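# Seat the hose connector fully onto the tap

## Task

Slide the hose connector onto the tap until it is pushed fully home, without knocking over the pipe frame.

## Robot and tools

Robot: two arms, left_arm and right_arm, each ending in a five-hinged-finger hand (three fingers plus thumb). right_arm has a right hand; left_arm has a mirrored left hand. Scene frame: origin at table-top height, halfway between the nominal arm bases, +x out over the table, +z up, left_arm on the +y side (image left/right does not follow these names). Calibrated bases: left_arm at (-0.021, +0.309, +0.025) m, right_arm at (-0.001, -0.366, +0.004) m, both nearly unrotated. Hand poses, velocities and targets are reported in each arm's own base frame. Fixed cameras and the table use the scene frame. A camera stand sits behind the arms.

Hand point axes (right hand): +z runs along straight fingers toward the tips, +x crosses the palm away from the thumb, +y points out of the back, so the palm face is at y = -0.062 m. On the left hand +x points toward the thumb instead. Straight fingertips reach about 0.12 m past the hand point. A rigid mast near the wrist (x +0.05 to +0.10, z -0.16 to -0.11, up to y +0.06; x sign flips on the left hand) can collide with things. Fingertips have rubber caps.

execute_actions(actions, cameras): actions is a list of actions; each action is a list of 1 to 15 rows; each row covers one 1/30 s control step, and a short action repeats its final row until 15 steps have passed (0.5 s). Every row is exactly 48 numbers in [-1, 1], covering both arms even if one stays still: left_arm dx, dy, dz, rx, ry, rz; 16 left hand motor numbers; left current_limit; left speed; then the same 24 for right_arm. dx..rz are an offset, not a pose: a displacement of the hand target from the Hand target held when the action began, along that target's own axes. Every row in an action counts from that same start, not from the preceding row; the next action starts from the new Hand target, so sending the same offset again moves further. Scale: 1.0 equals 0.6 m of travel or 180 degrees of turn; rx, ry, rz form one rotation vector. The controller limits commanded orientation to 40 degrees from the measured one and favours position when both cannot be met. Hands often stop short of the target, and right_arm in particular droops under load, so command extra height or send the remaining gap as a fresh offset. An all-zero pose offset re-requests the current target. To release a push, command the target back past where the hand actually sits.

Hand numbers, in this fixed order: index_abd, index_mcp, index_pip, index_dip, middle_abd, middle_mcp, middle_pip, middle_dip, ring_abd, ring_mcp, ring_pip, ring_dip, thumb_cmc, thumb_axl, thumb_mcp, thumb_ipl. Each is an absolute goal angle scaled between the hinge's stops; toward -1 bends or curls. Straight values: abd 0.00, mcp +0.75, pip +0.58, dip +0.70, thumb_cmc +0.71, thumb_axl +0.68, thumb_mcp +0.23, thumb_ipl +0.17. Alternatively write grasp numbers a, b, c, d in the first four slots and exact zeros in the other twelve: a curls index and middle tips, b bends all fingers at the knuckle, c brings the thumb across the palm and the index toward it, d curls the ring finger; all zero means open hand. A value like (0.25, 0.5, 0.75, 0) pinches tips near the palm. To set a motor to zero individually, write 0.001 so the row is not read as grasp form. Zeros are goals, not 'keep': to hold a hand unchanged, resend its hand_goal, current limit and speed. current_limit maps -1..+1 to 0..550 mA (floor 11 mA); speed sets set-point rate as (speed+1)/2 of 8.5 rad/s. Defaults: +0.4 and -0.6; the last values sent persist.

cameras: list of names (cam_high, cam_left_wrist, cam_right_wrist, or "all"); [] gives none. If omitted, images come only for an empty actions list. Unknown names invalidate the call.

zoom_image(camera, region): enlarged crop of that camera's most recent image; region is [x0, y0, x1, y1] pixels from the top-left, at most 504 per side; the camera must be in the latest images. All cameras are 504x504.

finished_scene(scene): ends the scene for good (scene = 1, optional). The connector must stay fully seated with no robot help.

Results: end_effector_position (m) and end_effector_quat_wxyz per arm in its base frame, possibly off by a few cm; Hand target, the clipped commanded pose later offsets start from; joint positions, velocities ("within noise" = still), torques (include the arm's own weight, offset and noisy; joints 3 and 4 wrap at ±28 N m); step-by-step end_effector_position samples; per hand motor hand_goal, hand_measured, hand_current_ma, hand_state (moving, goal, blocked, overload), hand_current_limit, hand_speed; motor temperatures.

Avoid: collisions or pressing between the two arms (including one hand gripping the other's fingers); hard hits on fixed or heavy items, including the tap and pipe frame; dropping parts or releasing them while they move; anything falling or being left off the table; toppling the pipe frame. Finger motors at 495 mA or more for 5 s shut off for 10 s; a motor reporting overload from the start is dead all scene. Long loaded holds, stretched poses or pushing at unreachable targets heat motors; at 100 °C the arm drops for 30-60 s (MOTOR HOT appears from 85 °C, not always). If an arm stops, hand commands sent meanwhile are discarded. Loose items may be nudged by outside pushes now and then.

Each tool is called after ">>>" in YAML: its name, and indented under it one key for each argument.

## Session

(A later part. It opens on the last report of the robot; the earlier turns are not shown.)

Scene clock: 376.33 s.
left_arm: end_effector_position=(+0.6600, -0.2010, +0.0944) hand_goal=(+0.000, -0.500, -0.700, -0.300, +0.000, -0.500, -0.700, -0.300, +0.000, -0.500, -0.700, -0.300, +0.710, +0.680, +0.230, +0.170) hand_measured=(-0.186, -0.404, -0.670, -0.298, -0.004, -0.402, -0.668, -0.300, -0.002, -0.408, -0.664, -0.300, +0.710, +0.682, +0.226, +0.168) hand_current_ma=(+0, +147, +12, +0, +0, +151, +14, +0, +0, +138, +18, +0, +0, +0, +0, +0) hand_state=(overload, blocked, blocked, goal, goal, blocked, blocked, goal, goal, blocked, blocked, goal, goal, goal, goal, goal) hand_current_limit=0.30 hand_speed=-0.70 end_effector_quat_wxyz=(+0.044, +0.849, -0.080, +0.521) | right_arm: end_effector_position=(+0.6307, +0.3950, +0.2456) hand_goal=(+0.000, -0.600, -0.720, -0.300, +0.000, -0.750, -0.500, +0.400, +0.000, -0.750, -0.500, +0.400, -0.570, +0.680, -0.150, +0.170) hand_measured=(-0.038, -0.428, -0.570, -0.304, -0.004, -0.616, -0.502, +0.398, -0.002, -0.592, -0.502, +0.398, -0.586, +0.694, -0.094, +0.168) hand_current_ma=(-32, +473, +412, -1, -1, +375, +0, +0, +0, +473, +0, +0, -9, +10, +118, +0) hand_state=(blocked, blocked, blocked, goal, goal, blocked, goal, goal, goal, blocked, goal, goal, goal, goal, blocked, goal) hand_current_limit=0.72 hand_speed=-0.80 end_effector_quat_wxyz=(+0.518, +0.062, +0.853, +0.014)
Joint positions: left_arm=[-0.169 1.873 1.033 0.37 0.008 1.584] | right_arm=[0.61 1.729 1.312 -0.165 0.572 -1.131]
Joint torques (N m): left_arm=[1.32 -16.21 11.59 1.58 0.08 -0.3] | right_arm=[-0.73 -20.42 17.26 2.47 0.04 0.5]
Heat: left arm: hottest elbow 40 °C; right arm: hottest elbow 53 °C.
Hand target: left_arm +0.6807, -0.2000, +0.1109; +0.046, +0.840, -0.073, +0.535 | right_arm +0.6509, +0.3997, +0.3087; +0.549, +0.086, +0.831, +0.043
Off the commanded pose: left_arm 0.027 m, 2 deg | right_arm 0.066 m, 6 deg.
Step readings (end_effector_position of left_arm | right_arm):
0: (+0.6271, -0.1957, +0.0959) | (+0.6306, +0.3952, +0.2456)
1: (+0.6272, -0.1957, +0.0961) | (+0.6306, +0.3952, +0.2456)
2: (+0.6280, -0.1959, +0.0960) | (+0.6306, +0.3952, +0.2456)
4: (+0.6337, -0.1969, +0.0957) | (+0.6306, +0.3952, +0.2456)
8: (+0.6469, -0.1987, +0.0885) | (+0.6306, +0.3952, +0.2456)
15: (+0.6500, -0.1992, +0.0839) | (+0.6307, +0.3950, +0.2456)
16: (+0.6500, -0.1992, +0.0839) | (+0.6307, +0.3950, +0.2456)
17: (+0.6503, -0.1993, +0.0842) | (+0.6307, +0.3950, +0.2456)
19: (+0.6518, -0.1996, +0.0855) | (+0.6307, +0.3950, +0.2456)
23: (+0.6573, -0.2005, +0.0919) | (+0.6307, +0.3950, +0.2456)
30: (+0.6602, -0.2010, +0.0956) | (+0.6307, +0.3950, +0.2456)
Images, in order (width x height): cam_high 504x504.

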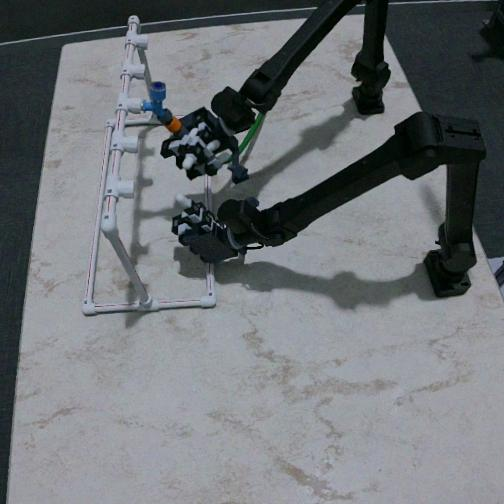

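>>> execute_actions:
  actions:
    - [[-0.0584,0.0023,0.0127,0,0,0,0,-0.5,-0.7,-0.3,0,-0.5,-0.7,-0.3,0,-0.5,-0.7,-0.3,0.71,0.68,0.23,0.17,0.3,-0.7,0,0,0,0,0,0,0,-0.6,-0.72,-0.3,0,-0.75,-0.5,0.4,0,-0.75,-0.5,0.4,-0.57,0.68,-0.15,0.17,0.72,-0.8]]
  cameras: ["cam_high"]

>>> zoom_image:
  camera: "cam_high"
  region: [140, 160, 260, 280]

Scene clock: 377.50 s.
left_arm: end_effector_position=(+0.6654, -0.2009, +0.0814) hand_goal=(+0.000, -0.500, -0.700, -0.300, +0.000, -0.500, -0.700, -0.300, +0.000, -0.500, -0.700, -0.300, +0.710, +0.680, +0.230, +0.170) hand_measured=(-0.188, -0.404, -0.670, -0.298, -0.004, -0.402, -0.668, -0.300, +0.004, -0.414, -0.658, -0.300, +0.710, +0.682, +0.226, +0.168) hand_current_ma=(+0, +147, +12, +0, +0, +151, +14, +0, +0, +117, +26, +0, +0, +0, +0, +0) hand_state=(overload, blocked, blocked, goal, goal, blocked, blocked, goal, goal, blocked, blocked, goal, goal, goal, goal, goal) hand_current_limit=0.30 hand_speed=-0.70 end_effector_quat_wxyz=(+0.047, +0.842, -0.075, +0.533) | right_arm: end_effector_position=(+0.6307, +0.3950, +0.2455) hand_goal=(+0.000, -0.600, -0.720, -0.300, +0.000, -0.750, -0.500, +0.400, +0.000, -0.750, -0.500, +0.400, -0.570, +0.680, -0.150, +0.170) hand_measured=(-0.038, -0.428, -0.570, -0.304, -0.004, -0.616, -0.502, +0.398, -0.002, -0.592, -0.502, +0.398, -0.586, +0.694, -0.094, +0.168) hand_current_ma=(-32, +473, +412, -1, -1, +375, +0, +0, +0, +473, +0, +0, -9, +10, +118, +0) hand_state=(blocked, blocked, blocked, goal, goal, blocked, goal, goal, goal, blocked, goal, goal, goal, goal, blocked, goal) hand_current_limit=0.72 hand_speed=-0.80 end_effector_quat_wxyz=(+0.518, +0.062, +0.853, +0.014)
Joint positions: left_arm=[-0.168 1.92 1.034 0.445 0.008 1.576] | right_arm=[0.61 1.729 1.312 -0.165 0.572 -1.131]
Joint torques (N m): left_arm=[1.08 -15.85 8.38 2.18 -0.01 -0.22] | right_arm=[-0.79 -20.48 17.29 2.44 0.06 0.49]
Heat: left arm: hottest elbow 40 °C; right arm: hottest elbow 53 °C.
Hand target: left_arm +0.6728, -0.1998, +0.0761; +0.046, +0.840, -0.073, +0.535 | right_arm +0.6508, +0.3998, +0.3085; +0.549, +0.086, +0.831, +0.043
Off the commanded pose: left_arm 0.009 m, 0 deg | right_arm 0.066 m, 6 deg.
Step readings (end_effector_position of left_arm | right_arm):
0: (+0.6600, -0.2010, +0.0942) | (+0.6307, +0.3950, +0.2456)
1: (+0.6600, -0.2010, +0.0939) | (+0.6307, +0.3950, +0.2456)
2: (+0.6601, -0.2010, +0.0933) | (+0.6307, +0.3950, +0.2456)
4: (+0.6616, -0.2013, +0.0906) | (+0.6307, +0.3950, +0.2456)
8: (+0.6643, -0.2010, +0.0813) | (+0.6307, +0.3950, +0.2455)
15: (+0.6653, -0.2009, +0.0814) | (+0.6307, +0.3950, +0.2455)
Images, in order (width x height): cam_high 504x504.

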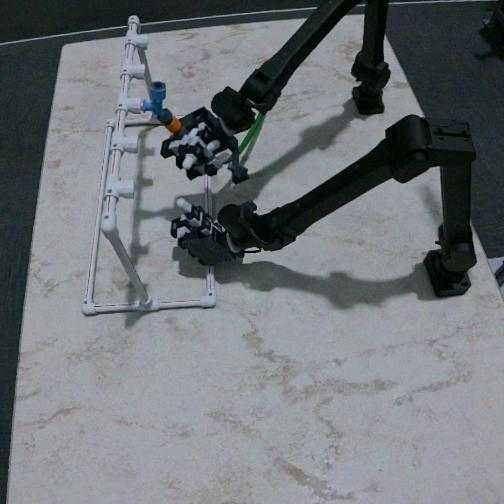

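Scaled by 4.200 from the camera's 504x504 image, which has a finer 720x720 frame.

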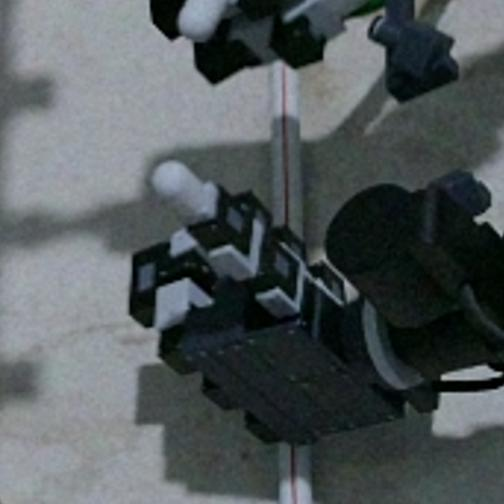

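>>> execute_actions:
  actions:
    - [[-0.0132,0.0129,-0.0753,0,0,0,0,-0.5,-0.7,-0.3,0,-0.5,-0.7,-0.3,0,-0.5,-0.7,-0.3,0.71,0.68,0.23,0.17,0.3,-0.7,0,0,0,0,0,0,0,-0.6,-0.72,-0.3,0,-0.75,-0.5,0.4,0,-0.75,-0.5,0.4,-0.57,0.68,-0.15,0.17,0.72,-0.8]]
  cameras: ["cam_high"]

>>> zoom_image:
  camera: "cam_high"
  region: [140, 160, 260, 280]

Scene clock: 379.43 s.
left_arm: end_effector_position=(+0.6362, -0.1948, +0.0892) hand_goal=(+0.000, -0.500, -0.700, -0.300, +0.000, -0.500, -0.700, -0.300, +0.000, -0.500, -0.700, -0.300, +0.710, +0.680, +0.230, +0.170) hand_measured=(-0.188, -0.404, -0.670, -0.298, -0.004, -0.404, -0.668, -0.300, +0.002, -0.414, -0.658, -0.300, +0.710, +0.682, +0.226, +0.168) hand_current_ma=(+0, +147, +12, +0, +0, +151, +14, +0, +0, +117, +26, +0, +0, +0, +0, +0) hand_state=(overload, blocked, blocked, goal, goal, blocked, blocked, goal, goal, blocked, blocked, goal, goal, goal, goal, goal) hand_current_limit=0.30 hand_speed=-0.70 end_effector_quat_wxyz=(+0.044, +0.840, -0.069, +0.536) | right_arm: end_effector_position=(+0.6306, +0.3951, +0.2455) hand_goal=(+0.000, -0.600, -0.720, -0.300, +0.000, -0.750, -0.500, +0.400, +0.000, -0.750, -0.500, +0.400, -0.570, +0.680, -0.150, +0.170) hand_measured=(-0.038, -0.428, -0.570, -0.304, -0.004, -0.616, -0.502, +0.398, -0.002, -0.592, -0.502, +0.398, -0.586, +0.694, -0.094, +0.168) hand_current_ma=(-32, +473, +412, -1, -1, +375, +0, +0, +0, +473, +0, +0, -9, +10, +118, +0) hand_state=(blocked, blocked, blocked, goal, goal, blocked, goal, goal, goal, blocked, goal, goal, goal, goal, blocked, goal) hand_current_limit=0.72 hand_speed=-0.80 end_effector_quat_wxyz=(+0.518, +0.061, +0.853, +0.014)
Joint positions: left_arm=[-0.17 1.852 0.938 0.479 -0.005 1.568] | right_arm=[0.61 1.729 1.312 -0.165 0.571 -1.131]
Joint torques (N m): left_arm=[0.03 -17.55 4.96 2.06 -0.05 -0.2] | right_arm=[-0.67 -20.48 17.26 2.45 0.07 0.5]
Heat: left arm: hottest elbow 40 °C; right arm: hottest elbow 53 °C.
Hand target: left_arm +0.6278, -0.1998, +0.0880; +0.046, +0.840, -0.073, +0.535 | right_arm +0.6508, +0.3998, +0.3085; +0.549, +0.086, +0.831, +0.043
Off the commanded pose: left_arm 0.010 m, 1 deg | right_arm 0.066 m, 6 deg.
Step readings (end_effector_position of left_arm | right_arm):
0: (+0.6654, -0.2009, +0.0814) | (+0.6307, +0.3950, +0.2455)
1: (+0.6654, -0.2009, +0.0815) | (+0.6307, +0.3950, +0.2455)
2: (+0.6649, -0.2005, +0.0811) | (+0.6307, +0.3950, +0.2455)
4: (+0.6606, -0.1986, +0.0828) | (+0.6307, +0.3950, +0.2455)
8: (+0.6417, -0.1955, +0.0862) | (+0.6306, +0.3951, +0.2455)
15: (+0.6364, -0.1948, +0.0892) | (+0.6306, +0.3951, +0.2455)
Images, in order (width x height): cam_high 504x504.

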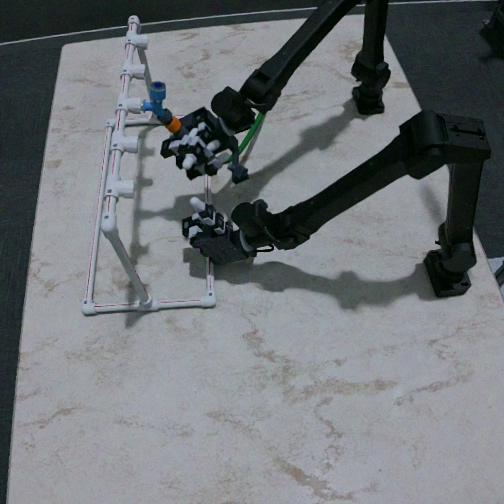

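Scaled by 4.200 from the camera's 504x504 image, which has a finer 720x720 frame.

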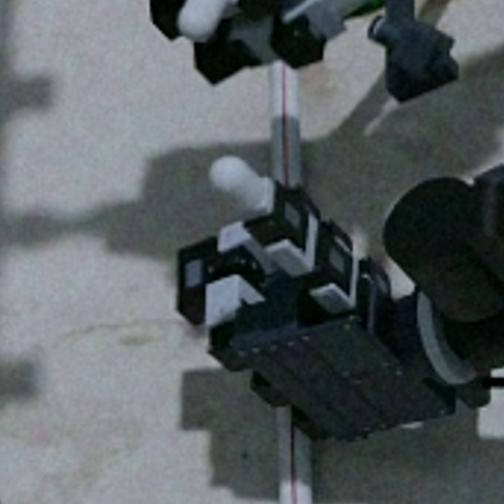

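>>> execute_actions:
  actions:
    - [[-0.0302,0,0.014,0,0,0,0,-0.5,-0.7,-0.3,0,-0.5,-0.7,-0.3,0,-0.5,-0.7,-0.3,0.71,0.68,0.23,0.17,0.3,-0.7,0,0,0,0,0,0,0,-0.6,-0.72,-0.3,0,-0.75,-0.5,0.4,0,-0.75,-0.5,0.4,-0.57,0.68,-0.15,0.17,0.72,-0.8]]
  cameras: []

Scene clock: 381.53 s.
left_arm: end_effector_position=(+0.6357, -0.1950, +0.0889) hand_goal=(+0.000, -0.500, -0.700, -0.300, +0.000, -0.500, -0.700, -0.300, +0.000, -0.500, -0.700, -0.300, +0.710, +0.680, +0.230, +0.170) hand_measured=(-0.188, -0.404, -0.670, -0.298, -0.004, -0.404, -0.668, -0.300, +0.002, -0.414, -0.658, -0.300, +0.710, +0.682, +0.226, +0.168) hand_current_ma=(+0, +147, +12, +0, +0, +151, +14, +0, +0, +117, +26, +0, +0, +0, +0, +0) hand_state=(overload, blocked, blocked, goal, goal, blocked, blocked, goal, goal, blocked, blocked, goal, goal, goal, goal, goal) hand_current_limit=0.30 hand_speed=-0.70 end_effector_quat_wxyz=(+0.045, +0.833, -0.068, +0.548) | right_arm: end_effector_position=(+0.6306, +0.3951, +0.2455) hand_goal=(+0.000, -0.600, -0.720, -0.300, +0.000, -0.750, -0.500, +0.400, +0.000, -0.750, -0.500, +0.400, -0.570, +0.680, -0.150, +0.170) hand_measured=(-0.038, -0.428, -0.570, -0.304, -0.004, -0.616, -0.502, +0.398, -0.002, -0.592, -0.502, +0.398, -0.586, +0.694, -0.094, +0.168) hand_current_ma=(-32, +473, +412, -1, -1, +375, +0, +0, +0, +473, +0, +0, -9, +10, +118, +0) hand_state=(blocked, blocked, blocked, goal, goal, blocked, goal, goal, goal, blocked, goal, goal, goal, goal, blocked, goal) hand_current_limit=0.72 hand_speed=-0.80 end_effector_quat_wxyz=(+0.518, +0.061, +0.853, +0.014)
Joint positions: left_arm=[-0.17 1.863 0.927 0.528 -0.005 1.568] | right_arm=[0.61 1.729 1.312 -0.165 0.571 -1.131]
Joint torques (N m): left_arm=[0.03 -14.51 5.22 2.15 -0.05 -0.21] | right_arm=[-0.73 -20.42 17.31 2.47 0.07 0.5]
Heat: left arm: hottest elbow 40 °C; right arm: hottest elbow 54 °C.
Hand target: left_arm +0.6278, -0.1999, +0.0681; +0.046, +0.840, -0.073, +0.535 | right_arm +0.6508, +0.3998, +0.3085; +0.549, +0.086, +0.831, +0.043
Off the commanded pose: left_arm 0.023 m, 2 deg | right_arm 0.066 m, 6 deg.
Step readings (end_effector_position of left_arm | right_arm):
0: (+0.6362, -0.1948, +0.0892) | (+0.6306, +0.3951, +0.2455)
1: (+0.6363, -0.1948, +0.0893) | (+0.6306, +0.3951, +0.2455)
2: (+0.6359, -0.1950, +0.0896) | (+0.6306, +0.3951, +0.2455)
4: (+0.6349, -0.1948, +0.0899) | (+0.6306, +0.3951, +0.2455)
8: (+0.6351, -0.1949, +0.0892) | (+0.6306, +0.3951, +0.2455)
15: (+0.6356, -0.1950, +0.0888) | (+0.6306, +0.3951, +0.2455)
No camera images: "cameras" was empty.

>>> execute_actions:
  actions:
    - [[-0.0377,0,0.0175,0,0,0,0,-0.5,-0.7,-0.3,0,-0.5,-0.7,-0.3,0,-0.5,-0.7,-0.3,0.71,0.68,0.23,0.17,0.3,-0.7,0,0,0,0,0,0,0,-0.6,-0.72,-0.3,0,-0.75,-0.5,0.4,0,-0.75,-0.5,0.4,-0.57,0.68,-0.15,0.17,0.72,-0.8]]
  cameras: ["cam_high"]

>>> zoom_image:
  camera: "cam_high"
  region: [154, 102, 194, 142]

Scene clock: 382.73 s.
left_arm: end_effector_position=(+0.6397, -0.1954, +0.0850) hand_goal=(+0.000, -0.500, -0.700, -0.300, +0.000, -0.500, -0.700, -0.300, +0.000, -0.500, -0.700, -0.300, +0.710, +0.680, +0.230, +0.170) hand_measured=(-0.188, -0.404, -0.670, -0.298, -0.004, -0.404, -0.668, -0.300, +0.002, -0.414, -0.658, -0.300, +0.710, +0.682, +0.226, +0.168) hand_current_ma=(+0, +147, +12, +0, +0, +151, +14, +0, +0, +116, +26, +0, +0, +0, +0, +0) hand_state=(overload, blocked, blocked, goal, goal, blocked, blocked, goal, goal, blocked, blocked, goal, goal, goal, goal, goal) hand_current_limit=0.30 hand_speed=-0.70 end_effector_quat_wxyz=(+0.050, +0.821, -0.063, +0.565) | right_arm: end_effector_position=(+0.6306, +0.3951, +0.2455) hand_goal=(+0.000, -0.600, -0.720, -0.300, +0.000, -0.750, -0.500, +0.400, +0.000, -0.750, -0.500, +0.400, -0.570, +0.680, -0.150, +0.170) hand_measured=(-0.038, -0.428, -0.570, -0.304, -0.004, -0.616, -0.502, +0.398, -0.002, -0.592, -0.502, +0.398, -0.586, +0.694, -0.094, +0.168) hand_current_ma=(-32, +473, +412, -1, -1, +375, +0, +0, +0, +473, +0, +0, -9, +10, +118, +0) hand_state=(blocked, blocked, blocked, goal, goal, blocked, goal, goal, goal, blocked, goal, goal, goal, goal, blocked, goal) hand_current_limit=0.72 hand_speed=-0.80 end_effector_quat_wxyz=(+0.518, +0.061, +0.853, +0.014)
Joint positions: left_arm=[-0.17 1.899 0.926 0.608 -0.005 1.556] | right_arm=[0.61 1.729 1.312 -0.165 0.571 -1.131]
Joint torques (N m): left_arm=[0.09 -12.98 4.56 1.48 -0.02 -0.08] | right_arm=[-0.73 -20.48 17.31 2.44 0.07 0.5]
Heat: left arm: hottest elbow 40 °C; right arm: hottest elbow 54 °C.
Hand target: left_arm +0.6277, -0.1998, +0.0430; +0.046, +0.840, -0.073, +0.535 | right_arm +0.6508, +0.3998, +0.3085; +0.549, +0.086, +0.831, +0.043
Off the commanded pose: left_arm 0.044 m, 4 deg | right_arm 0.066 m, 6 deg.
Step readings (end_effector_position of left_arm | right_arm):
0: (+0.6357, -0.1950, +0.0889) | (+0.6306, +0.3951, +0.2455)
1: (+0.6357, -0.1950, +0.0887) | (+0.6306, +0.3951, +0.2455)
2: (+0.6358, -0.1950, +0.0880) | (+0.6306, +0.3951, +0.2455)
4: (+0.6370, -0.1952, +0.0867) | (+0.6306, +0.3951, +0.2455)
8: (+0.6391, -0.1953, +0.0852) | (+0.6306, +0.3951, +0.2455)
15: (+0.6397, -0.1954, +0.0849) | (+0.6306, +0.3951, +0.2455)
Images, in order (width x height): cam_high 504x504.

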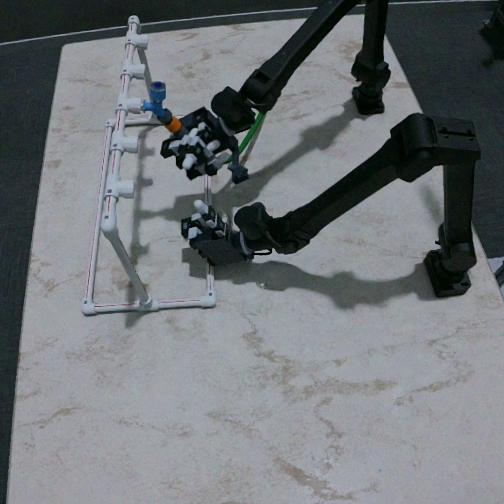

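Scaled by 12.600 from the camera's 504x504 image, which has a finer 720x720 frame.

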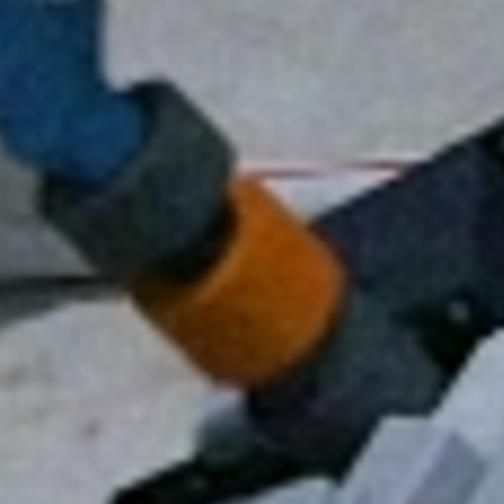

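>>> execute_actions:
  actions:
    - [[0,0,0,0,0,0,0,-0.5,-0.7,-0.3,0,-0.5,-0.7,-0.3,0,-0.5,-0.7,-0.3,0.71,0.68,0.23,0.17,0.3,-0.7,-0.0208,0.0023,-0.0018,0,0,0,0,-0.6,-0.72,-0.3,0,-0.75,-0.5,0.4,0,-0.75,-0.5,0.4,-0.57,0.68,-0.15,0.17,0.72,-0.8]]
  cameras: ["cam_high"]

>>> zoom_image:
  camera: "cam_high"
  region: [154, 102, 194, 142]

Scene clock: 383.93 s.
left_arm: end_effector_position=(+0.6400, -0.1953, +0.0850) hand_goal=(+0.000, -0.500, -0.700, -0.300, +0.000, -0.500, -0.700, -0.300, +0.000, -0.500, -0.700, -0.300, +0.710, +0.680, +0.230, +0.170) hand_measured=(-0.188, -0.404, -0.670, -0.298, -0.004, -0.404, -0.668, -0.300, +0.002, -0.414, -0.658, -0.300, +0.710, +0.682, +0.226, +0.168) hand_current_ma=(+0, +147, +12, +0, +0, +151, +14, +0, +0, +116, +26, +0, +0, +0, +0, +0) hand_state=(overload, blocked, blocked, goal, goal, blocked, blocked, goal, goal, blocked, blocked, goal, goal, goal, goal, goal) hand_current_limit=0.30 hand_speed=-0.70 end_effector_quat_wxyz=(+0.051, +0.821, -0.062, +0.566) | right_arm: end_effector_position=(+0.6306, +0.3946, +0.2450) hand_goal=(+0.000, -0.600, -0.720, -0.300, +0.000, -0.750, -0.500, +0.400, +0.000, -0.750, -0.500, +0.400, -0.570, +0.680, -0.150, +0.170) hand_measured=(-0.038, -0.428, -0.570, -0.304, -0.004, -0.616, -0.502, +0.398, -0.002, -0.592, -0.502, +0.398, -0.586, +0.694, -0.096, +0.168) hand_current_ma=(-33, +473, +412, -1, -1, +375, +0, +0, +0, +473, +0, +0, -9, +10, +116, +0) hand_state=(blocked, blocked, blocked, goal, goal, blocked, goal, goal, goal, blocked, goal, goal, goal, goal, blocked, goal) hand_current_limit=0.72 hand_speed=-0.80 end_effector_quat_wxyz=(+0.512, +0.059, +0.857, +0.009)
Joint positions: left_arm=[-0.17 1.901 0.926 0.612 -0.005 1.555] | right_arm=[0.609 1.728 1.323 -0.195 0.569 -1.131]
Joint torques (N m): left_arm=[0.03 -12.92 4.55 1.47 -0.01 -0.07] | right_arm=[-1.03 -21.13 18.32 2.59 -0.02 0.47]
Heat: left arm: hottest elbow 40 °C; right arm: hottest elbow 54 °C.
Hand target: left_arm +0.6277, -0.1998, +0.0430; +0.046, +0.840, -0.073, +0.535 | right_arm +0.6549, +0.3988, +0.3205; +0.549, +0.086, +0.831, +0.043
Off the commanded pose: left_arm 0.044 m, 4 deg | right_arm 0.079 m, 7 deg.
Step readings (end_effector_position of left_arm | right_arm):
0: (+0.6397, -0.1954, +0.0850) | (+0.6306, +0.3951, +0.2455)
1: (+0.6397, -0.1954, +0.0850) | (+0.6307, +0.3951, +0.2456)
2: (+0.6397, -0.1954, +0.0850) | (+0.6307, +0.3951, +0.2455)
4: (+0.6398, -0.1954, +0.0851) | (+0.6307, +0.3949, +0.2454)
8: (+0.6399, -0.1953, +0.0850) | (+0.6306, +0.3948, +0.2452)
15: (+0.6400, -0.1953, +0.0850) | (+0.6306, +0.3945, +0.2449)
Images, in order (width x height): cam_high 504x504.

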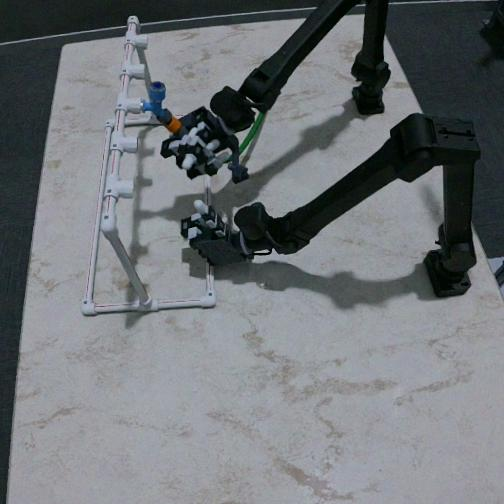

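Scaled by 12.600 from the camera's 504x504 image, which has a finer 720x720 frame.

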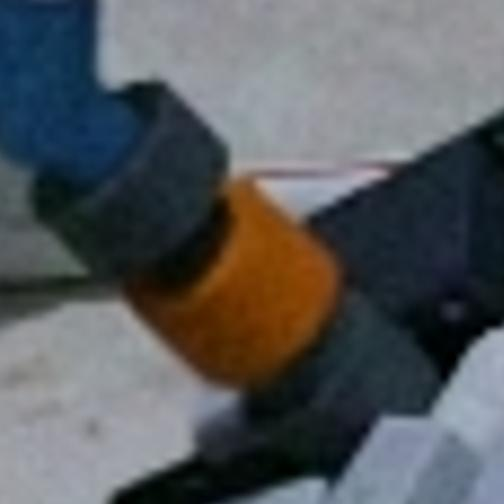

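>>> execute_actions:
  actions:
    - [[0,0,0,0,0,0,0,-0.5,-0.7,-0.3,0,-0.5,-0.7,-0.3,0,-0.5,-0.7,-0.3,0.71,0.68,0.23,0.17,0.3,-0.7,-0.0325,0.0056,-0.0287,0,-0.0167,0,0,-0.6,-0.72,-0.3,0,-0.75,-0.5,0.4,0,-0.75,-0.5,0.4,-0.57,0.68,-0.15,0.17,0.72,-0.8]]
  cameras: ["cam_high"]

>>> zoom_image:
  camera: "cam_high"
  region: [154, 102, 194, 142]

Scene clock: 386.13 s.
left_arm: end_effector_position=(+0.6400, -0.1953, +0.0850) hand_goal=(+0.000, -0.500, -0.700, -0.300, +0.000, -0.500, -0.700, -0.300, +0.000, -0.500, -0.700, -0.300, +0.710, +0.680, +0.230, +0.170) hand_measured=(-0.188, -0.404, -0.670, -0.298, -0.004, -0.404, -0.668, -0.300, +0.002, -0.414, -0.658, -0.300, +0.710, +0.682, +0.226, +0.168) hand_current_ma=(+0, +147, +12, +0, +0, +151, +14, +0, +0, +116, +26, +0, +0, +0, +0, +0) hand_state=(overload, blocked, blocked, goal, goal, blocked, blocked, goal, goal, blocked, blocked, goal, goal, goal, goal, goal) hand_current_limit=0.30 hand_speed=-0.70 end_effector_quat_wxyz=(+0.051, +0.821, -0.062, +0.566) | right_arm: end_effector_position=(+0.6309, +0.3925, +0.2457) hand_goal=(+0.000, -0.600, -0.720, -0.300, +0.000, -0.750, -0.500, +0.400, +0.000, -0.750, -0.500, +0.400, -0.570, +0.680, -0.150, +0.170) hand_measured=(-0.038, -0.428, -0.570, -0.304, -0.004, -0.616, -0.502, +0.398, -0.002, -0.592, -0.502, +0.398, -0.586, +0.694, -0.096, +0.168) hand_current_ma=(-33, +473, +412, -1, -1, +375, +0, +0, +0, +473, +0, +0, -9, +10, +116, +0) hand_state=(blocked, blocked, blocked, goal, goal, blocked, goal, goal, goal, blocked, goal, goal, goal, goal, blocked, goal) hand_current_limit=0.72 hand_speed=-0.80 end_effector_quat_wxyz=(+0.515, +0.056, +0.855, -0.001)
Joint positions: left_arm=[-0.17 1.901 0.926 0.612 -0.005 1.555] | right_arm=[0.61 1.726 1.323 -0.195 0.588 -1.146]
Joint torques (N m): left_arm=[0.09 -12.92 4.55 1.48 -0.01 -0.06] | right_arm=[-0.15 -24.06 17.24 3.75 0.67 0.4]
Motor temperatures (°C): left_arm=[37 36 40 36 30 32] | right_arm=[36 39 55 33 33 30]
Heat: left arm: hottest elbow 40 °C; right arm: hottest elbow 55 °C.
Hand target: left_arm +0.6277, -0.1998, +0.0430; +0.046, +0.840, -0.073, +0.535 | right_arm +0.6467, +0.3988, +0.3456; +0.570, +0.087, +0.816, +0.041
Off the commanded pose: left_arm 0.044 m, 4 deg | right_arm 0.101 m, 10 deg.
Step readings (end_effector_position of left_arm | right_arm):
0: (+0.6400, -0.1953, +0.0850) | (+0.6306, +0.3946, +0.2450)
1: (+0.6400, -0.1953, +0.0850) | (+0.6307, +0.3944, +0.2453)
2: (+0.6400, -0.1953, +0.0850) | (+0.6308, +0.3940, +0.2459)
4: (+0.6400, -0.1953, +0.0850) | (+0.6308, +0.3934, +0.2459)
8: (+0.6400, -0.1953, +0.0850) | (+0.6309, +0.3928, +0.2456)
15: (+0.6400, -0.1953, +0.0850) | (+0.6309, +0.3925, +0.2457)
Images, in order (width x height): cam_high 504x504.

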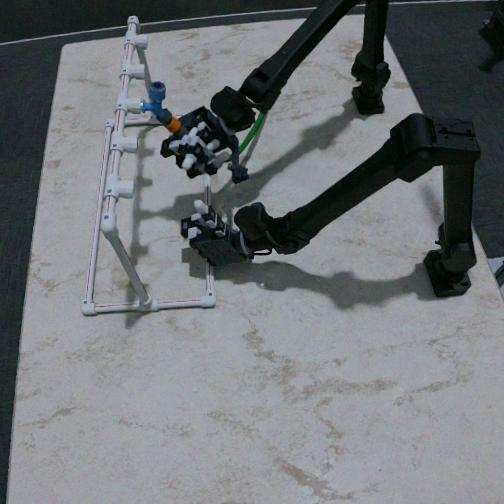

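Scaled by 12.600 from the camera's 504x504 image, which has a finer 720x720 frame.

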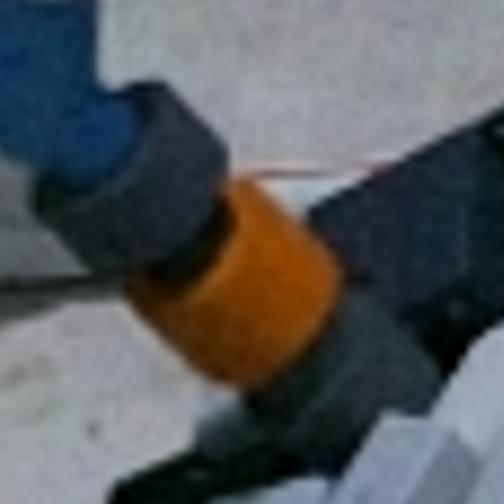

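>>> execute_actions:
  actions:
    - [[0,0,0,0,0,0,0,-0.5,-0.7,-0.3,0,-0.5,-0.7,-0.3,0,-0.5,-0.7,-0.3,0.71,0.68,0.23,0.17,0.3,-0.7,0,0,0,0,0,0,0,-0.6,-0.72,-0.3,0,-0.75,-0.5,0.4,0,-0.75,-0.5,0.4,-0.57,0.68,0.42,0.17,0.72,-0.7]]
  cameras: ["cam_high","cam_right_wrist"]

>>> zoom_image:
  camera: "cam_right_wrist"
  region: [384, 305, 504, 425]

>>> zoom_image:
  camera: "cam_high"
  region: [154, 102, 194, 142]

Scene clock: 389.40 s.
left_arm: end_effector_position=(+0.6401, -0.1952, +0.0848) hand_goal=(+0.000, -0.500, -0.700, -0.300, +0.000, -0.500, -0.700, -0.300, +0.000, -0.500, -0.700, -0.300, +0.710, +0.680, +0.230, +0.170) hand_measured=(-0.188, -0.404, -0.670, -0.298, -0.004, -0.404, -0.668, -0.300, +0.002, -0.414, -0.658, -0.300, +0.710, +0.682, +0.226, +0.168) hand_current_ma=(+0, +147, +12, +0, +0, +151, +14, +0, +0, +116, +26, +0, +0, +0, +0, +0) hand_state=(overload, blocked, blocked, goal, goal, blocked, blocked, goal, goal, blocked, blocked, goal, goal, goal, goal, goal) hand_current_limit=0.30 hand_speed=-0.70 end_effector_quat_wxyz=(+0.051, +0.821, -0.061, +0.566) | right_arm: end_effector_position=(+0.6309, +0.3923, +0.2461) hand_goal=(+0.000, -0.600, -0.720, -0.300, +0.000, -0.750, -0.500, +0.400, +0.000, -0.750, -0.500, +0.400, -0.570, +0.680, +0.420, +0.170) hand_measured=(-0.020, -0.420, -0.570, -0.282, -0.004, -0.616, -0.502, +0.398, -0.002, -0.592, -0.502, +0.398, -0.578, +0.692, +0.374, +0.168) hand_current_ma=(-12, +473, +412, +12, -1, +375, +0, +0, +0, +473, +0, +0, -3, +7, -83, +0) hand_state=(blocked, blocked, blocked, goal, goal, blocked, goal, goal, goal, blocked, goal, goal, goal, goal, blocked, goal) hand_current_limit=0.72 hand_speed=-0.70 end_effector_quat_wxyz=(+0.516, +0.056, +0.855, -0.002)
Joint positions: left_arm=[-0.17 1.901 0.926 0.612 -0.006 1.554] | right_arm=[0.61 1.725 1.323 -0.195 0.589 -1.148]
Joint torques (N m): left_arm=[0.09 -12.92 4.55 1.47 -0.01 -0.05] | right_arm=[-0.21 -24.06 17.21 3.74 0.57 0.42]
Motor temperatures (°C): left_arm=[37 36 39 36 30 32] | right_arm=[36 39 55 33 33 30]
Heat: left arm: hottest elbow 39 °C; right arm: hottest elbow 55 °C.
Hand target: left_arm +0.6277, -0.1997, +0.0429; +0.046, +0.841, -0.073, +0.535 | right_arm +0.6467, +0.3989, +0.3456; +0.570, +0.087, +0.816, +0.041
Off the commanded pose: left_arm 0.044 m, 4 deg | right_arm 0.101 m, 10 deg.
Step readings (end_effector_position of left_arm | right_arm):
0: (+0.6400, -0.1953, +0.0850) | (+0.6309, +0.3925, +0.2456)
1: (+0.6400, -0.1953, +0.0850) | (+0.6309, +0.3925, +0.2456)
2: (+0.6400, -0.1953, +0.0850) | (+0.6309, +0.3925, +0.2456)
4: (+0.6400, -0.1953, +0.0850) | (+0.6309, +0.3925, +0.2456)
8: (+0.6400, -0.1953, +0.0850) | (+0.6309, +0.3924, +0.2456)
15: (+0.6400, -0.1953, +0.0850) | (+0.6309, +0.3924, +0.2456)
Images, in order (width x height): cam_high 504x504, cam_right_wrist 504x504.

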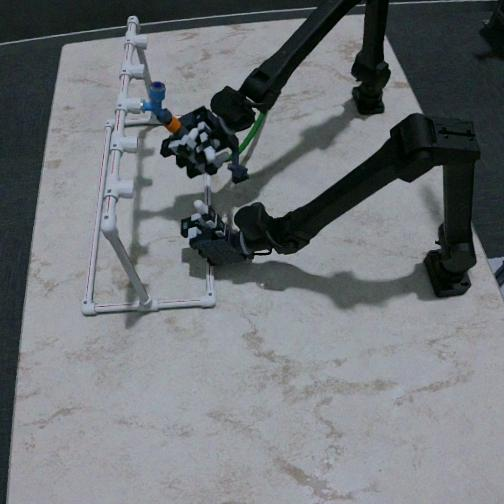

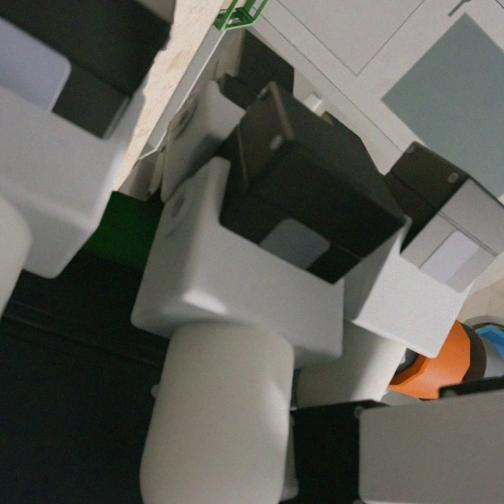

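Scaled by 4.200 from the camera's 504x504 image, which has a finer 720x720 frame.

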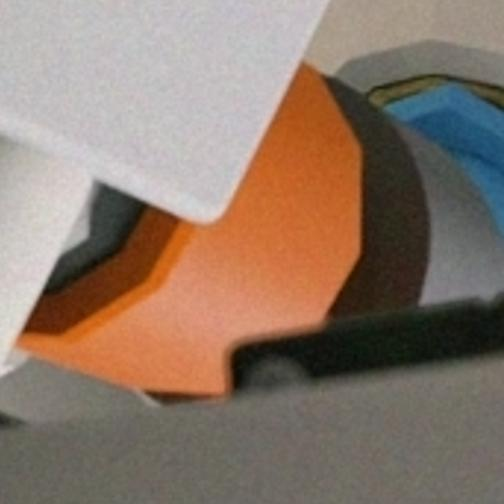

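Scaled by 12.600 from the camera's 504x504 image, which has a finer 720x720 frame.

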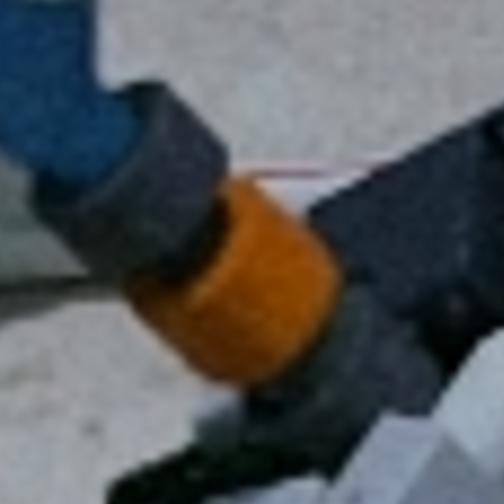

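>>> execute_actions:
  actions:
    - [[0,0,0,0,0,0,0,-0.5,-0.7,-0.3,0,-0.5,-0.7,-0.3,0,-0.5,-0.7,-0.3,0.71,0.68,0.23,0.17,0.3,-0.7,-0.026,0.0045,-0.023,0,-0.0111,0,0,-0.6,-0.72,-0.3,0,-0.75,-0.5,0.4,0,-0.75,-0.5,0.4,-0.57,0.68,0.37,0.17,0.72,-0.7]]
  cameras: ["cam_high","cam_right_wrist"]

>>> zoom_image:
  camera: "cam_high"
  region: [154, 102, 194, 142]

>>> zoom_image:
  camera: "cam_right_wrist"
  region: [384, 305, 504, 425]

Scene clock: 390.93 s.
left_arm: end_effector_position=(+0.6401, -0.1952, +0.0849) hand_goal=(+0.000, -0.500, -0.700, -0.300, +0.000, -0.500, -0.700, -0.300, +0.000, -0.500, -0.700, -0.300, +0.710, +0.680, +0.230, +0.170) hand_measured=(-0.188, -0.404, -0.670, -0.298, -0.004, -0.404, -0.668, -0.300, +0.002, -0.414, -0.658, -0.300, +0.710, +0.682, +0.226, +0.168) hand_current_ma=(+0, +147, +12, +0, +0, +151, +14, +0, +0, +116, +26, +0, +0, +0, +0, +0) hand_state=(overload, blocked, blocked, goal, goal, blocked, blocked, goal, goal, blocked, blocked, goal, goal, goal, goal, goal) hand_current_limit=0.30 hand_speed=-0.70 end_effector_quat_wxyz=(+0.051, +0.821, -0.061, +0.566) | right_arm: end_effector_position=(+0.6310, +0.3906, +0.2459) hand_goal=(+0.000, -0.600, -0.720, -0.300, +0.000, -0.750, -0.500, +0.400, +0.000, -0.750, -0.500, +0.400, -0.570, +0.680, +0.370, +0.170) hand_measured=(-0.018, -0.420, -0.570, -0.282, -0.004, -0.616, -0.502, +0.398, -0.002, -0.592, -0.502, +0.398, -0.578, +0.692, +0.356, +0.168) hand_current_ma=(-10, +473, +412, +12, -1, +375, +0, +0, +0, +473, +0, +0, -3, +7, -11, +0) hand_state=(goal, blocked, blocked, goal, goal, blocked, goal, goal, goal, blocked, goal, goal, goal, goal, goal, goal) hand_current_limit=0.72 hand_speed=-0.70 end_effector_quat_wxyz=(+0.519, +0.053, +0.853, -0.013)
Joint positions: left_arm=[-0.17 1.901 0.926 0.612 -0.006 1.553] | right_arm=[0.612 1.725 1.323 -0.195 0.609 -1.164]
Joint torques (N m): left_arm=[0.09 -12.98 4.55 1.47 0 -0.05] | right_arm=[0.44 -26.52 16.61 4.37 0.74 0.42]
Motor temperatures (°C): left_arm=[37 36 39 36 30 32] | right_arm=[36 40 56 33 33 30]
Heat: left arm: hottest elbow 39 °C; right arm: hottest elbow 56 °C.
Hand target: left_arm +0.6277, -0.1998, +0.0429; +0.046, +0.841, -0.073, +0.535 | right_arm +0.6394, +0.3989, +0.3652; +0.584, +0.088, +0.806, +0.039
Off the commanded pose: left_arm 0.044 m, 4 deg | right_arm 0.120 m, 12 deg.
Step readings (end_effector_position of left_arm | right_arm):
0: (+0.6401, -0.1952, +0.0848) | (+0.6309, +0.3923, +0.2461)
1: (+0.6401, -0.1952, +0.0848) | (+0.6309, +0.3921, +0.2461)
2: (+0.6401, -0.1952, +0.0849) | (+0.6309, +0.3920, +0.2463)
4: (+0.6401, -0.1952, +0.0849) | (+0.6310, +0.3913, +0.2462)
8: (+0.6401, -0.1952, +0.0849) | (+0.6310, +0.3908, +0.2459)
15: (+0.6401, -0.1952, +0.0849) | (+0.6310, +0.3906, +0.2459)
Images, in order (width x height): cam_high 504x504, cam_right_wrist 504x504.

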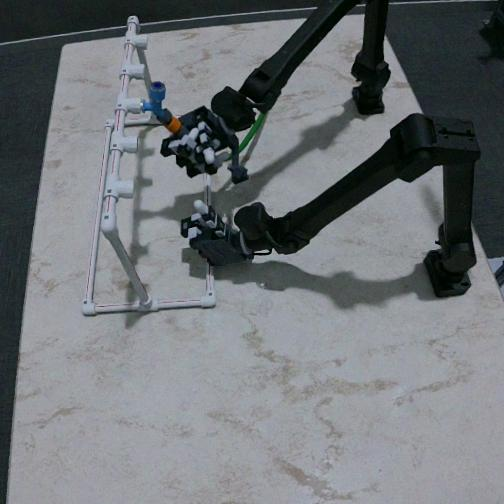

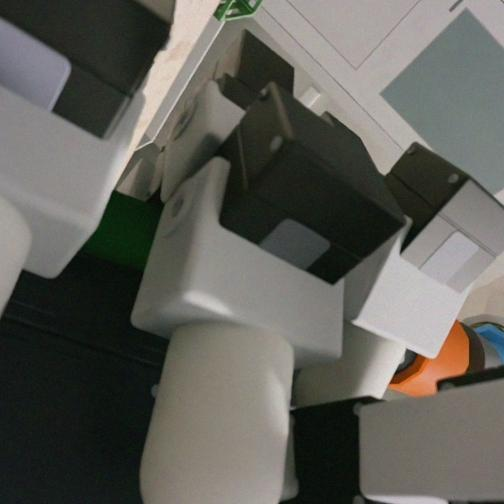

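Scaled by 12.600 from the camera's 504x504 image, which has a finer 720x720 frame.

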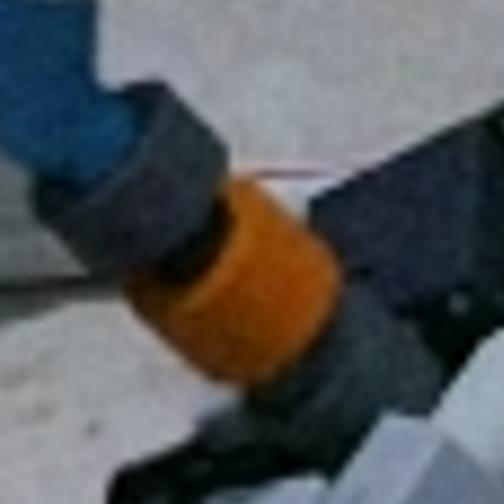

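Scaled by 4.200 from the camera's 504x504 image, which has a finer 720x720 frame.

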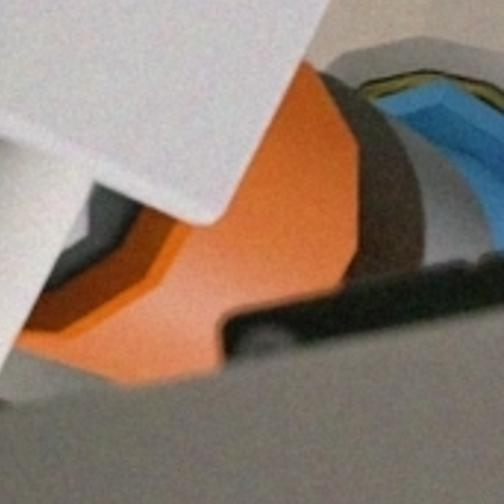

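>>> execute_actions:
  actions:
    - [[0,0,0,0,0,0,0,-0.5,-0.7,-0.3,0,-0.5,-0.7,-0.3,0,-0.5,-0.7,-0.3,0.71,0.68,0.23,0.17,0.3,-0.7,-0.0405,-0.0102,0.0197,0,0,0,0,-0.6,-0.72,-0.3,0,-0.75,-0.5,0.4,0,-0.75,-0.5,0.4,-0.57,0.68,0.35,0.17,0.72,-0.7]]
  cameras: ["cam_high"]

>>> zoom_image:
  camera: "cam_high"
  region: [154, 102, 194, 142]

Scene clock: 399.57 s.
left_arm: end_effector_position=(+0.6402, -0.1955, +0.0852) hand_goal=(+0.000, -0.500, -0.700, -0.300, +0.000, -0.500, -0.700, -0.300, +0.000, -0.500, -0.700, -0.300, +0.710, +0.680, +0.230, +0.170) hand_measured=(-0.188, -0.404, -0.670, -0.298, -0.004, -0.404, -0.668, -0.300, +0.002, -0.414, -0.658, -0.300, +0.710, +0.682, +0.226, +0.168) hand_current_ma=(+0, +147, +12, +0, +0, +151, +14, +0, +0, +116, +26, +0, +0, +0, +0, +0) hand_state=(overload, blocked, blocked, goal, goal, blocked, blocked, goal, goal, blocked, blocked, goal, goal, goal, goal, goal) hand_current_limit=0.30 hand_speed=-0.70 end_effector_quat_wxyz=(+0.052, +0.821, -0.060, +0.566) | right_arm: end_effector_position=(+0.6295, +0.3892, +0.2451) hand_goal=(+0.000, -0.600, -0.720, -0.300, +0.000, -0.750, -0.500, +0.400, +0.000, -0.750, -0.500, +0.400, -0.570, +0.680, +0.350, +0.170) hand_measured=(-0.018, -0.420, -0.570, -0.282, -0.004, -0.616, -0.502, +0.398, -0.002, -0.592, -0.502, +0.398, -0.578, +0.692, +0.342, +0.168) hand_current_ma=(-10, +473, +412, +12, -1, +375, +0, +0, +0, +473, +0, +0, -3, +7, -5, +0) hand_state=(goal, blocked, blocked, goal, goal, blocked, goal, goal, goal, blocked, goal, goal, goal, goal, goal, goal) hand_current_limit=0.72 hand_speed=-0.70 end_effector_quat_wxyz=(+0.513, +0.040, +0.857, -0.014)
Joint positions: left_arm=[-0.17 1.902 0.926 0.614 -0.006 1.551] | right_arm=[0.605 1.718 1.323 -0.209 0.586 -1.186]
Joint torques (N m): left_arm=[0.09 -13.04 4.53 1.43 0 -0.03] | right_arm=[-1.61 -26.4 19.88 3.67 0.45 0.48]
Motor temperatures (°C): left_arm=[37 37 39 36 30 32] | right_arm=[36 40 57 33 34 30]
Heat: left arm: hottest elbow 39 °C; right arm: hottest elbow 57 °C.
Hand target: left_arm +0.6276, -0.1999, +0.0430; +0.046, +0.840, -0.074, +0.535 | right_arm +0.6573, +0.3881, +0.3831; +0.584, +0.088, +0.806, +0.039
Off the commanded pose: left_arm 0.044 m, 5 deg | right_arm 0.141 m, 13 deg.
Step readings (end_effector_position of left_arm | right_arm):
0: (+0.6401, -0.1952, +0.0849) | (+0.6310, +0.3906, +0.2459)
1: (+0.6401, -0.1952, +0.0849) | (+0.6310, +0.3906, +0.2459)
2: (+0.6401, -0.1952, +0.0849) | (+0.6308, +0.3910, +0.2458)
4: (+0.6401, -0.1952, +0.0849) | (+0.6309, +0.3907, +0.2461)
8: (+0.6402, -0.1952, +0.0851) | (+0.6302, +0.3897, +0.2457)
15: (+0.6402, -0.1955, +0.0852) | (+0.6296, +0.3891, +0.2453)
Images, in order (width x height): cam_high 504x504.

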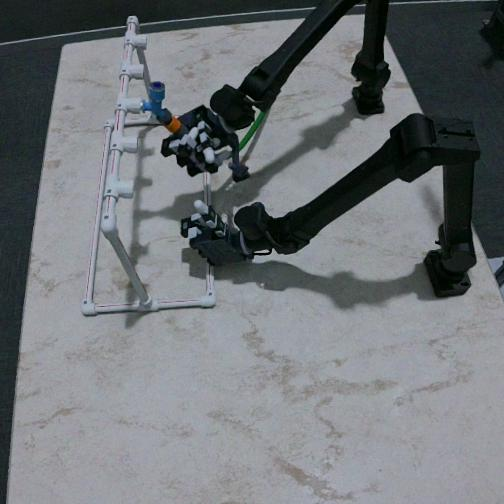

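Scaled by 12.600 from the camera's 504x504 image, which has a finer 720x720 frame.

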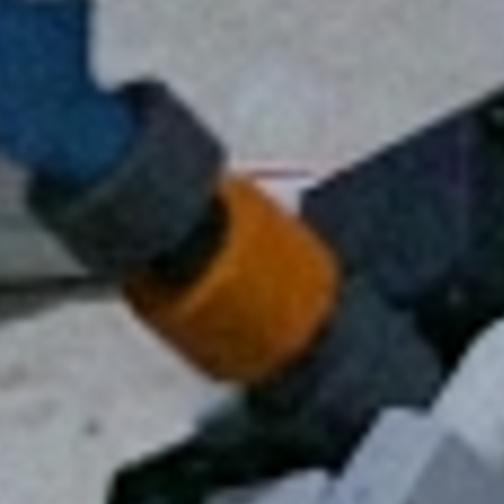

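>>> zoom_image:
  camera: "cam_high"
  region: [70, 180, 230, 340]

Scaled by 3.150 from the camera's 504x504 image, which has a finer 720x720 frame.

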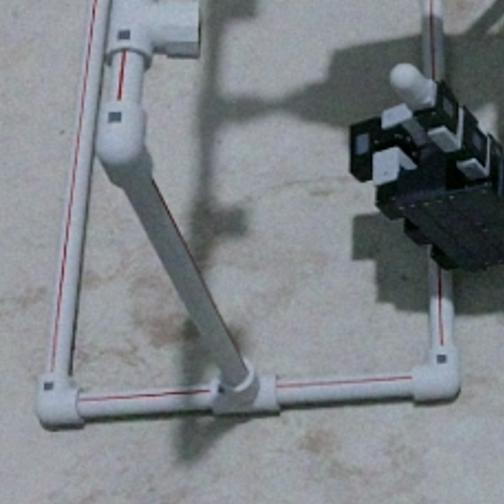

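>>> execute_actions:
  actions:
    - [[0,0,0,0,0,0,0,-0.5,-0.7,-0.3,0,-0.5,-0.7,-0.3,0,-0.5,-0.7,-0.3,0.71,0.68,0.23,0.17,0.3,-0.7,-0.0178,-0.011,0.0122,0,-0.011,0.0318,0,-0.6,-0.72,-0.3,0,-0.75,-0.5,0.4,0,-0.75,-0.5,0.4,-0.57,0.68,0.34,0.17,0.72,-0.7]]
  cameras: ["cam_high","cam_right_wrist"]

>>> zoom_image:
  camera: "cam_high"
  region: [154, 102, 194, 142]

>>> zoom_image:
  camera: "cam_right_wrist"
  region: [384, 305, 504, 425]

Scene clock: 404.20 s.
left_arm: end_effector_position=(+0.6402, -0.1962, +0.0860) hand_goal=(+0.000, -0.500, -0.700, -0.300, +0.000, -0.500, -0.700, -0.300, +0.000, -0.500, -0.700, -0.300, +0.710, +0.680, +0.230, +0.170) hand_measured=(-0.188, -0.404, -0.670, -0.298, -0.004, -0.404, -0.668, -0.300, +0.002, -0.414, -0.658, -0.300, +0.710, +0.682, +0.226, +0.168) hand_current_ma=(+0, +147, +12, +0, +0, +151, +14, +0, +0, +116, +26, +0, +0, +0, +0, +0) hand_state=(overload, blocked, blocked, goal, goal, blocked, blocked, goal, goal, blocked, blocked, goal, goal, goal, goal, goal) hand_current_limit=0.30 hand_speed=-0.70 end_effector_quat_wxyz=(+0.053, +0.820, -0.060, +0.567) | right_arm: end_effector_position=(+0.6312, +0.3882, +0.2473) hand_goal=(+0.000, -0.600, -0.720, -0.300, +0.000, -0.750, -0.500, +0.400, +0.000, -0.750, -0.500, +0.400, -0.570, +0.680, +0.340, +0.170) hand_measured=(-0.018, -0.420, -0.570, -0.282, -0.004, -0.616, -0.502, +0.398, -0.002, -0.592, -0.502, +0.398, -0.580, +0.692, +0.334, +0.168) hand_current_ma=(-10, +473, +412, +12, -1, +375, +0, +0, +0, +473, +0, +0, -4, +7, -3, +0) hand_state=(goal, blocked, blocked, goal, goal, blocked, goal, goal, goal, blocked, goal, goal, goal, goal, goal, goal) hand_current_limit=0.72 hand_speed=-0.70 end_effector_quat_wxyz=(+0.514, +0.044, +0.857, -0.008)
Joint positions: left_arm=[-0.172 1.902 0.926 0.616 -0.006 1.548] | right_arm=[0.601 1.718 1.323 -0.202 0.577 -1.179]
Joint torques (N m): left_arm=[0.21 -13.04 4.53 1.35 0.01 0.01] | right_arm=[-2.08 -26.11 18.1 6.04 0.68 1.11]
Motor temperatures (°C): left_arm=[37 37 38 36 30 32] | right_arm=[36 41 58 33 34 30]
Heat: left arm: hottest elbow 38 °C; right arm: hottest elbow 58 °C.
Hand target: left_arm +0.6277, -0.1999, +0.0431; +0.046, +0.840, -0.073, +0.535 | right_arm +0.6669, +0.3790, +0.3899; +0.596, +0.128, +0.790, +0.067
Off the commanded pose: left_arm 0.045 m, 5 deg | right_arm 0.147 m, 18 deg.
Step readings (end_effector_position of left_arm | right_arm):
0: (+0.6402, -0.1955, +0.0852) | (+0.6295, +0.3892, +0.2450)
1: (+0.6402, -0.1955, +0.0852) | (+0.6296, +0.3890, +0.2450)
2: (+0.6402, -0.1954, +0.0852) | (+0.6296, +0.3889, +0.2453)
4: (+0.6402, -0.1954, +0.0854) | (+0.6298, +0.3889, +0.2455)
8: (+0.6402, -0.1959, +0.0857) | (+0.6305, +0.3889, +0.2468)
15: (+0.6402, -0.1962, +0.0860) | (+0.6312, +0.3882, +0.2473)
Images, in order (width x height): cam_high 504x504, cam_right_wrist 504x504.

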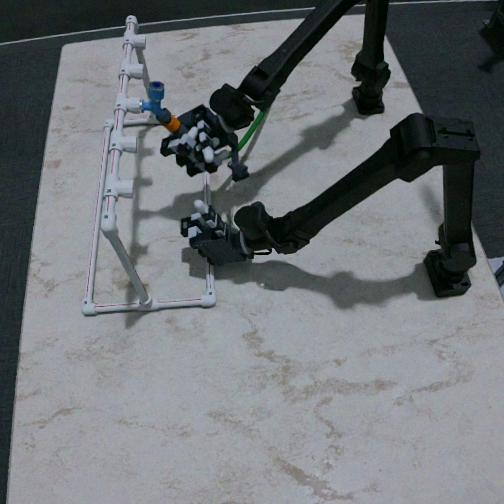

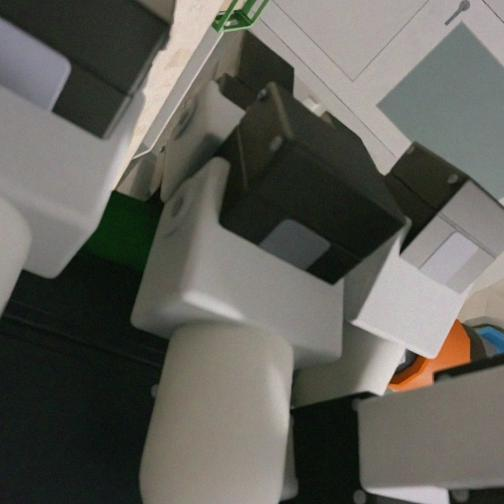

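Scaled by 12.600 from the camera's 504x504 image, which has a finer 720x720 frame.

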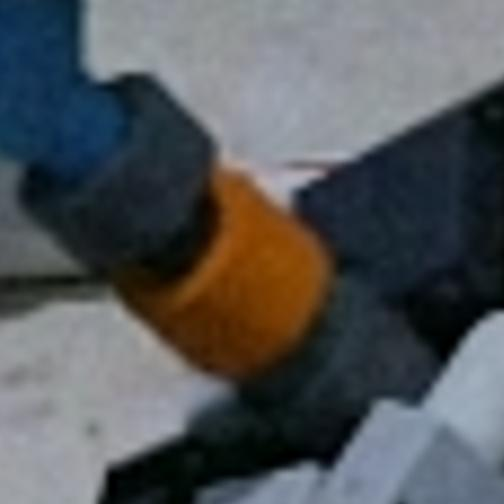

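Scaled by 4.200 from the camera's 504x504 image, which has a finer 720x720 frame.

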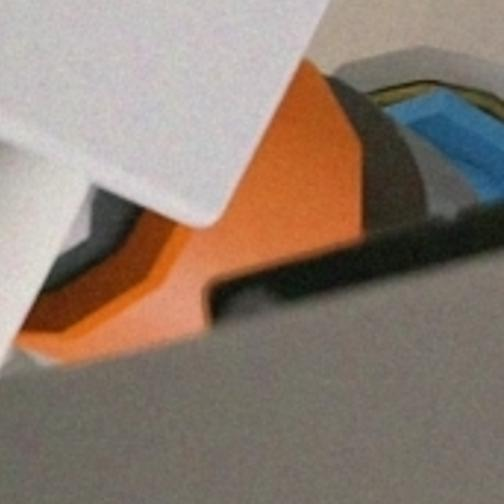

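>>> execute_actions:
  actions:
    - [[-0.0604,0,0.028,0,0,0,0,-0.5,-0.7,-0.3,0,-0.5,-0.7,-0.3,0,-0.5,-0.7,-0.3,0.71,0.68,0.23,0.17,0.3,-0.7,0,0,0,0,0,0,0,-0.6,-0.72,-0.3,0,-0.75,-0.5,0.4,0,-0.75,-0.5,0.4,-0.57,0.68,0.34,0.17,0.72,-0.7]]
  cameras: ["cam_high"]

>>> zoom_image:
  camera: "cam_high"
  region: [154, 102, 194, 142]

Scene clock: 407.23 s.
left_arm: end_effector_position=(+0.6431, -0.2000, +0.0853) hand_goal=(+0.000, -0.500, -0.700, -0.300, +0.000, -0.500, -0.700, -0.300, +0.000, -0.500, -0.700, -0.300, +0.710, +0.680, +0.230, +0.170) hand_measured=(-0.188, -0.404, -0.670, -0.298, -0.004, -0.404, -0.668, -0.300, +0.002, -0.416, -0.658, -0.300, +0.710, +0.682, +0.226, +0.168) hand_current_ma=(+0, +147, +12, +0, +0, +151, +14, +0, +0, +114, +26, +0, +0, +0, +0, +0) hand_state=(overload, blocked, blocked, goal, goal, blocked, blocked, goal, goal, blocked, blocked, goal, goal, goal, goal, goal) hand_current_limit=0.30 hand_speed=-0.70 end_effector_quat_wxyz=(+0.059, +0.800, -0.060, +0.595) | right_arm: end_effector_position=(+0.6356, +0.3813, +0.2475) hand_goal=(+0.000, -0.600, -0.720, -0.300, +0.000, -0.750, -0.500, +0.400, +0.000, -0.750, -0.500, +0.400, -0.570, +0.680, +0.340, +0.170) hand_measured=(-0.018, -0.420, -0.570, -0.282, -0.004, -0.620, -0.502, +0.398, -0.002, -0.592, -0.502, +0.398, -0.580, +0.692, +0.334, +0.168) hand_current_ma=(-10, +473, +412, +12, -1, +358, +0, +0, +0, +473, +0, +0, -4, +7, -3, +0) hand_state=(goal, blocked, blocked, goal, goal, blocked, goal, goal, goal, blocked, goal, goal, goal, goal, goal, goal) hand_current_limit=0.72 hand_speed=-0.70 end_effector_quat_wxyz=(+0.513, +0.050, +0.857, -0.008)
Joint positions: left_arm=[-0.175 1.946 0.926 0.73 -0.001 1.547] | right_arm=[0.589 1.718 1.323 -0.202 0.573 -1.175]
Joint torques (N m): left_arm=[0.56 -9.23 3.43 0.81 -0.11 0.02] | right_arm=[-1.26 -25.99 18.19 5.96 0.79 1.09]
Motor temperatures (°C): left_arm=[37 37 38 36 30 32] | right_arm=[36 41 59 33 34 30]
Heat: left arm: hottest elbow 38 °C; right arm: hottest elbow 59 °C.
Hand target: left_arm +0.6275, -0.1997, +0.0029; +0.046, +0.841, -0.073, +0.535 | right_arm +0.6668, +0.3792, +0.3898; +0.595, +0.128, +0.790, +0.067
Off the commanded pose: left_arm 0.084 m, 9 deg | right_arm 0.146 m, 17 deg.
Step readings (end_effector_position of left_arm | right_arm):
0: (+0.6402, -0.1962, +0.0860) | (+0.6312, +0.3882, +0.2473)
1: (+0.6403, -0.1962, +0.0859) | (+0.6312, +0.3882, +0.2473)
2: (+0.6406, -0.1963, +0.0858) | (+0.6312, +0.3883, +0.2473)
4: (+0.6417, -0.1967, +0.0849) | (+0.6321, +0.3869, +0.2474)
8: (+0.6428, -0.1990, +0.0848) | (+0.6347, +0.3827, +0.2474)
15: (+0.6431, -0.2000, +0.0849) | (+0.6356, +0.3812, +0.2475)
Images, in order (width x height): cam_high 504x504.

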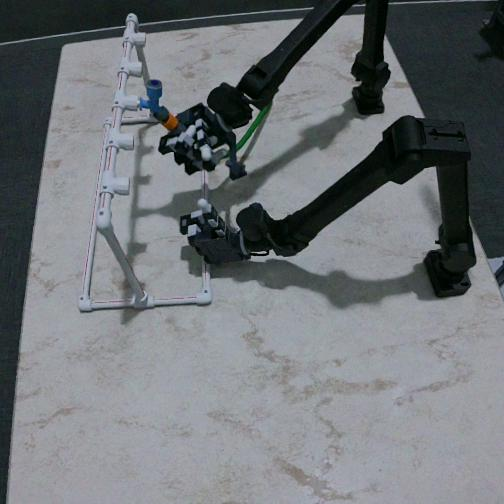

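Scaled by 12.600 from the camera's 504x504 image, which has a finer 720x720 frame.

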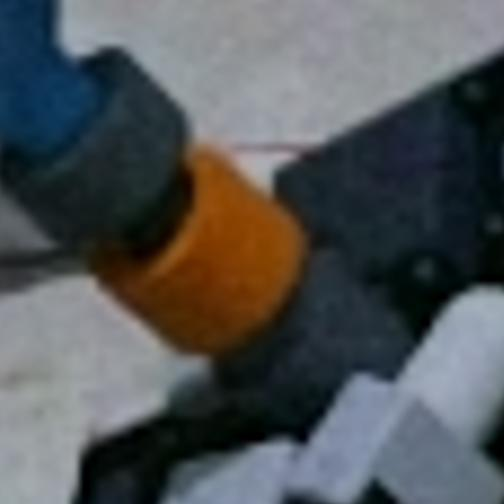

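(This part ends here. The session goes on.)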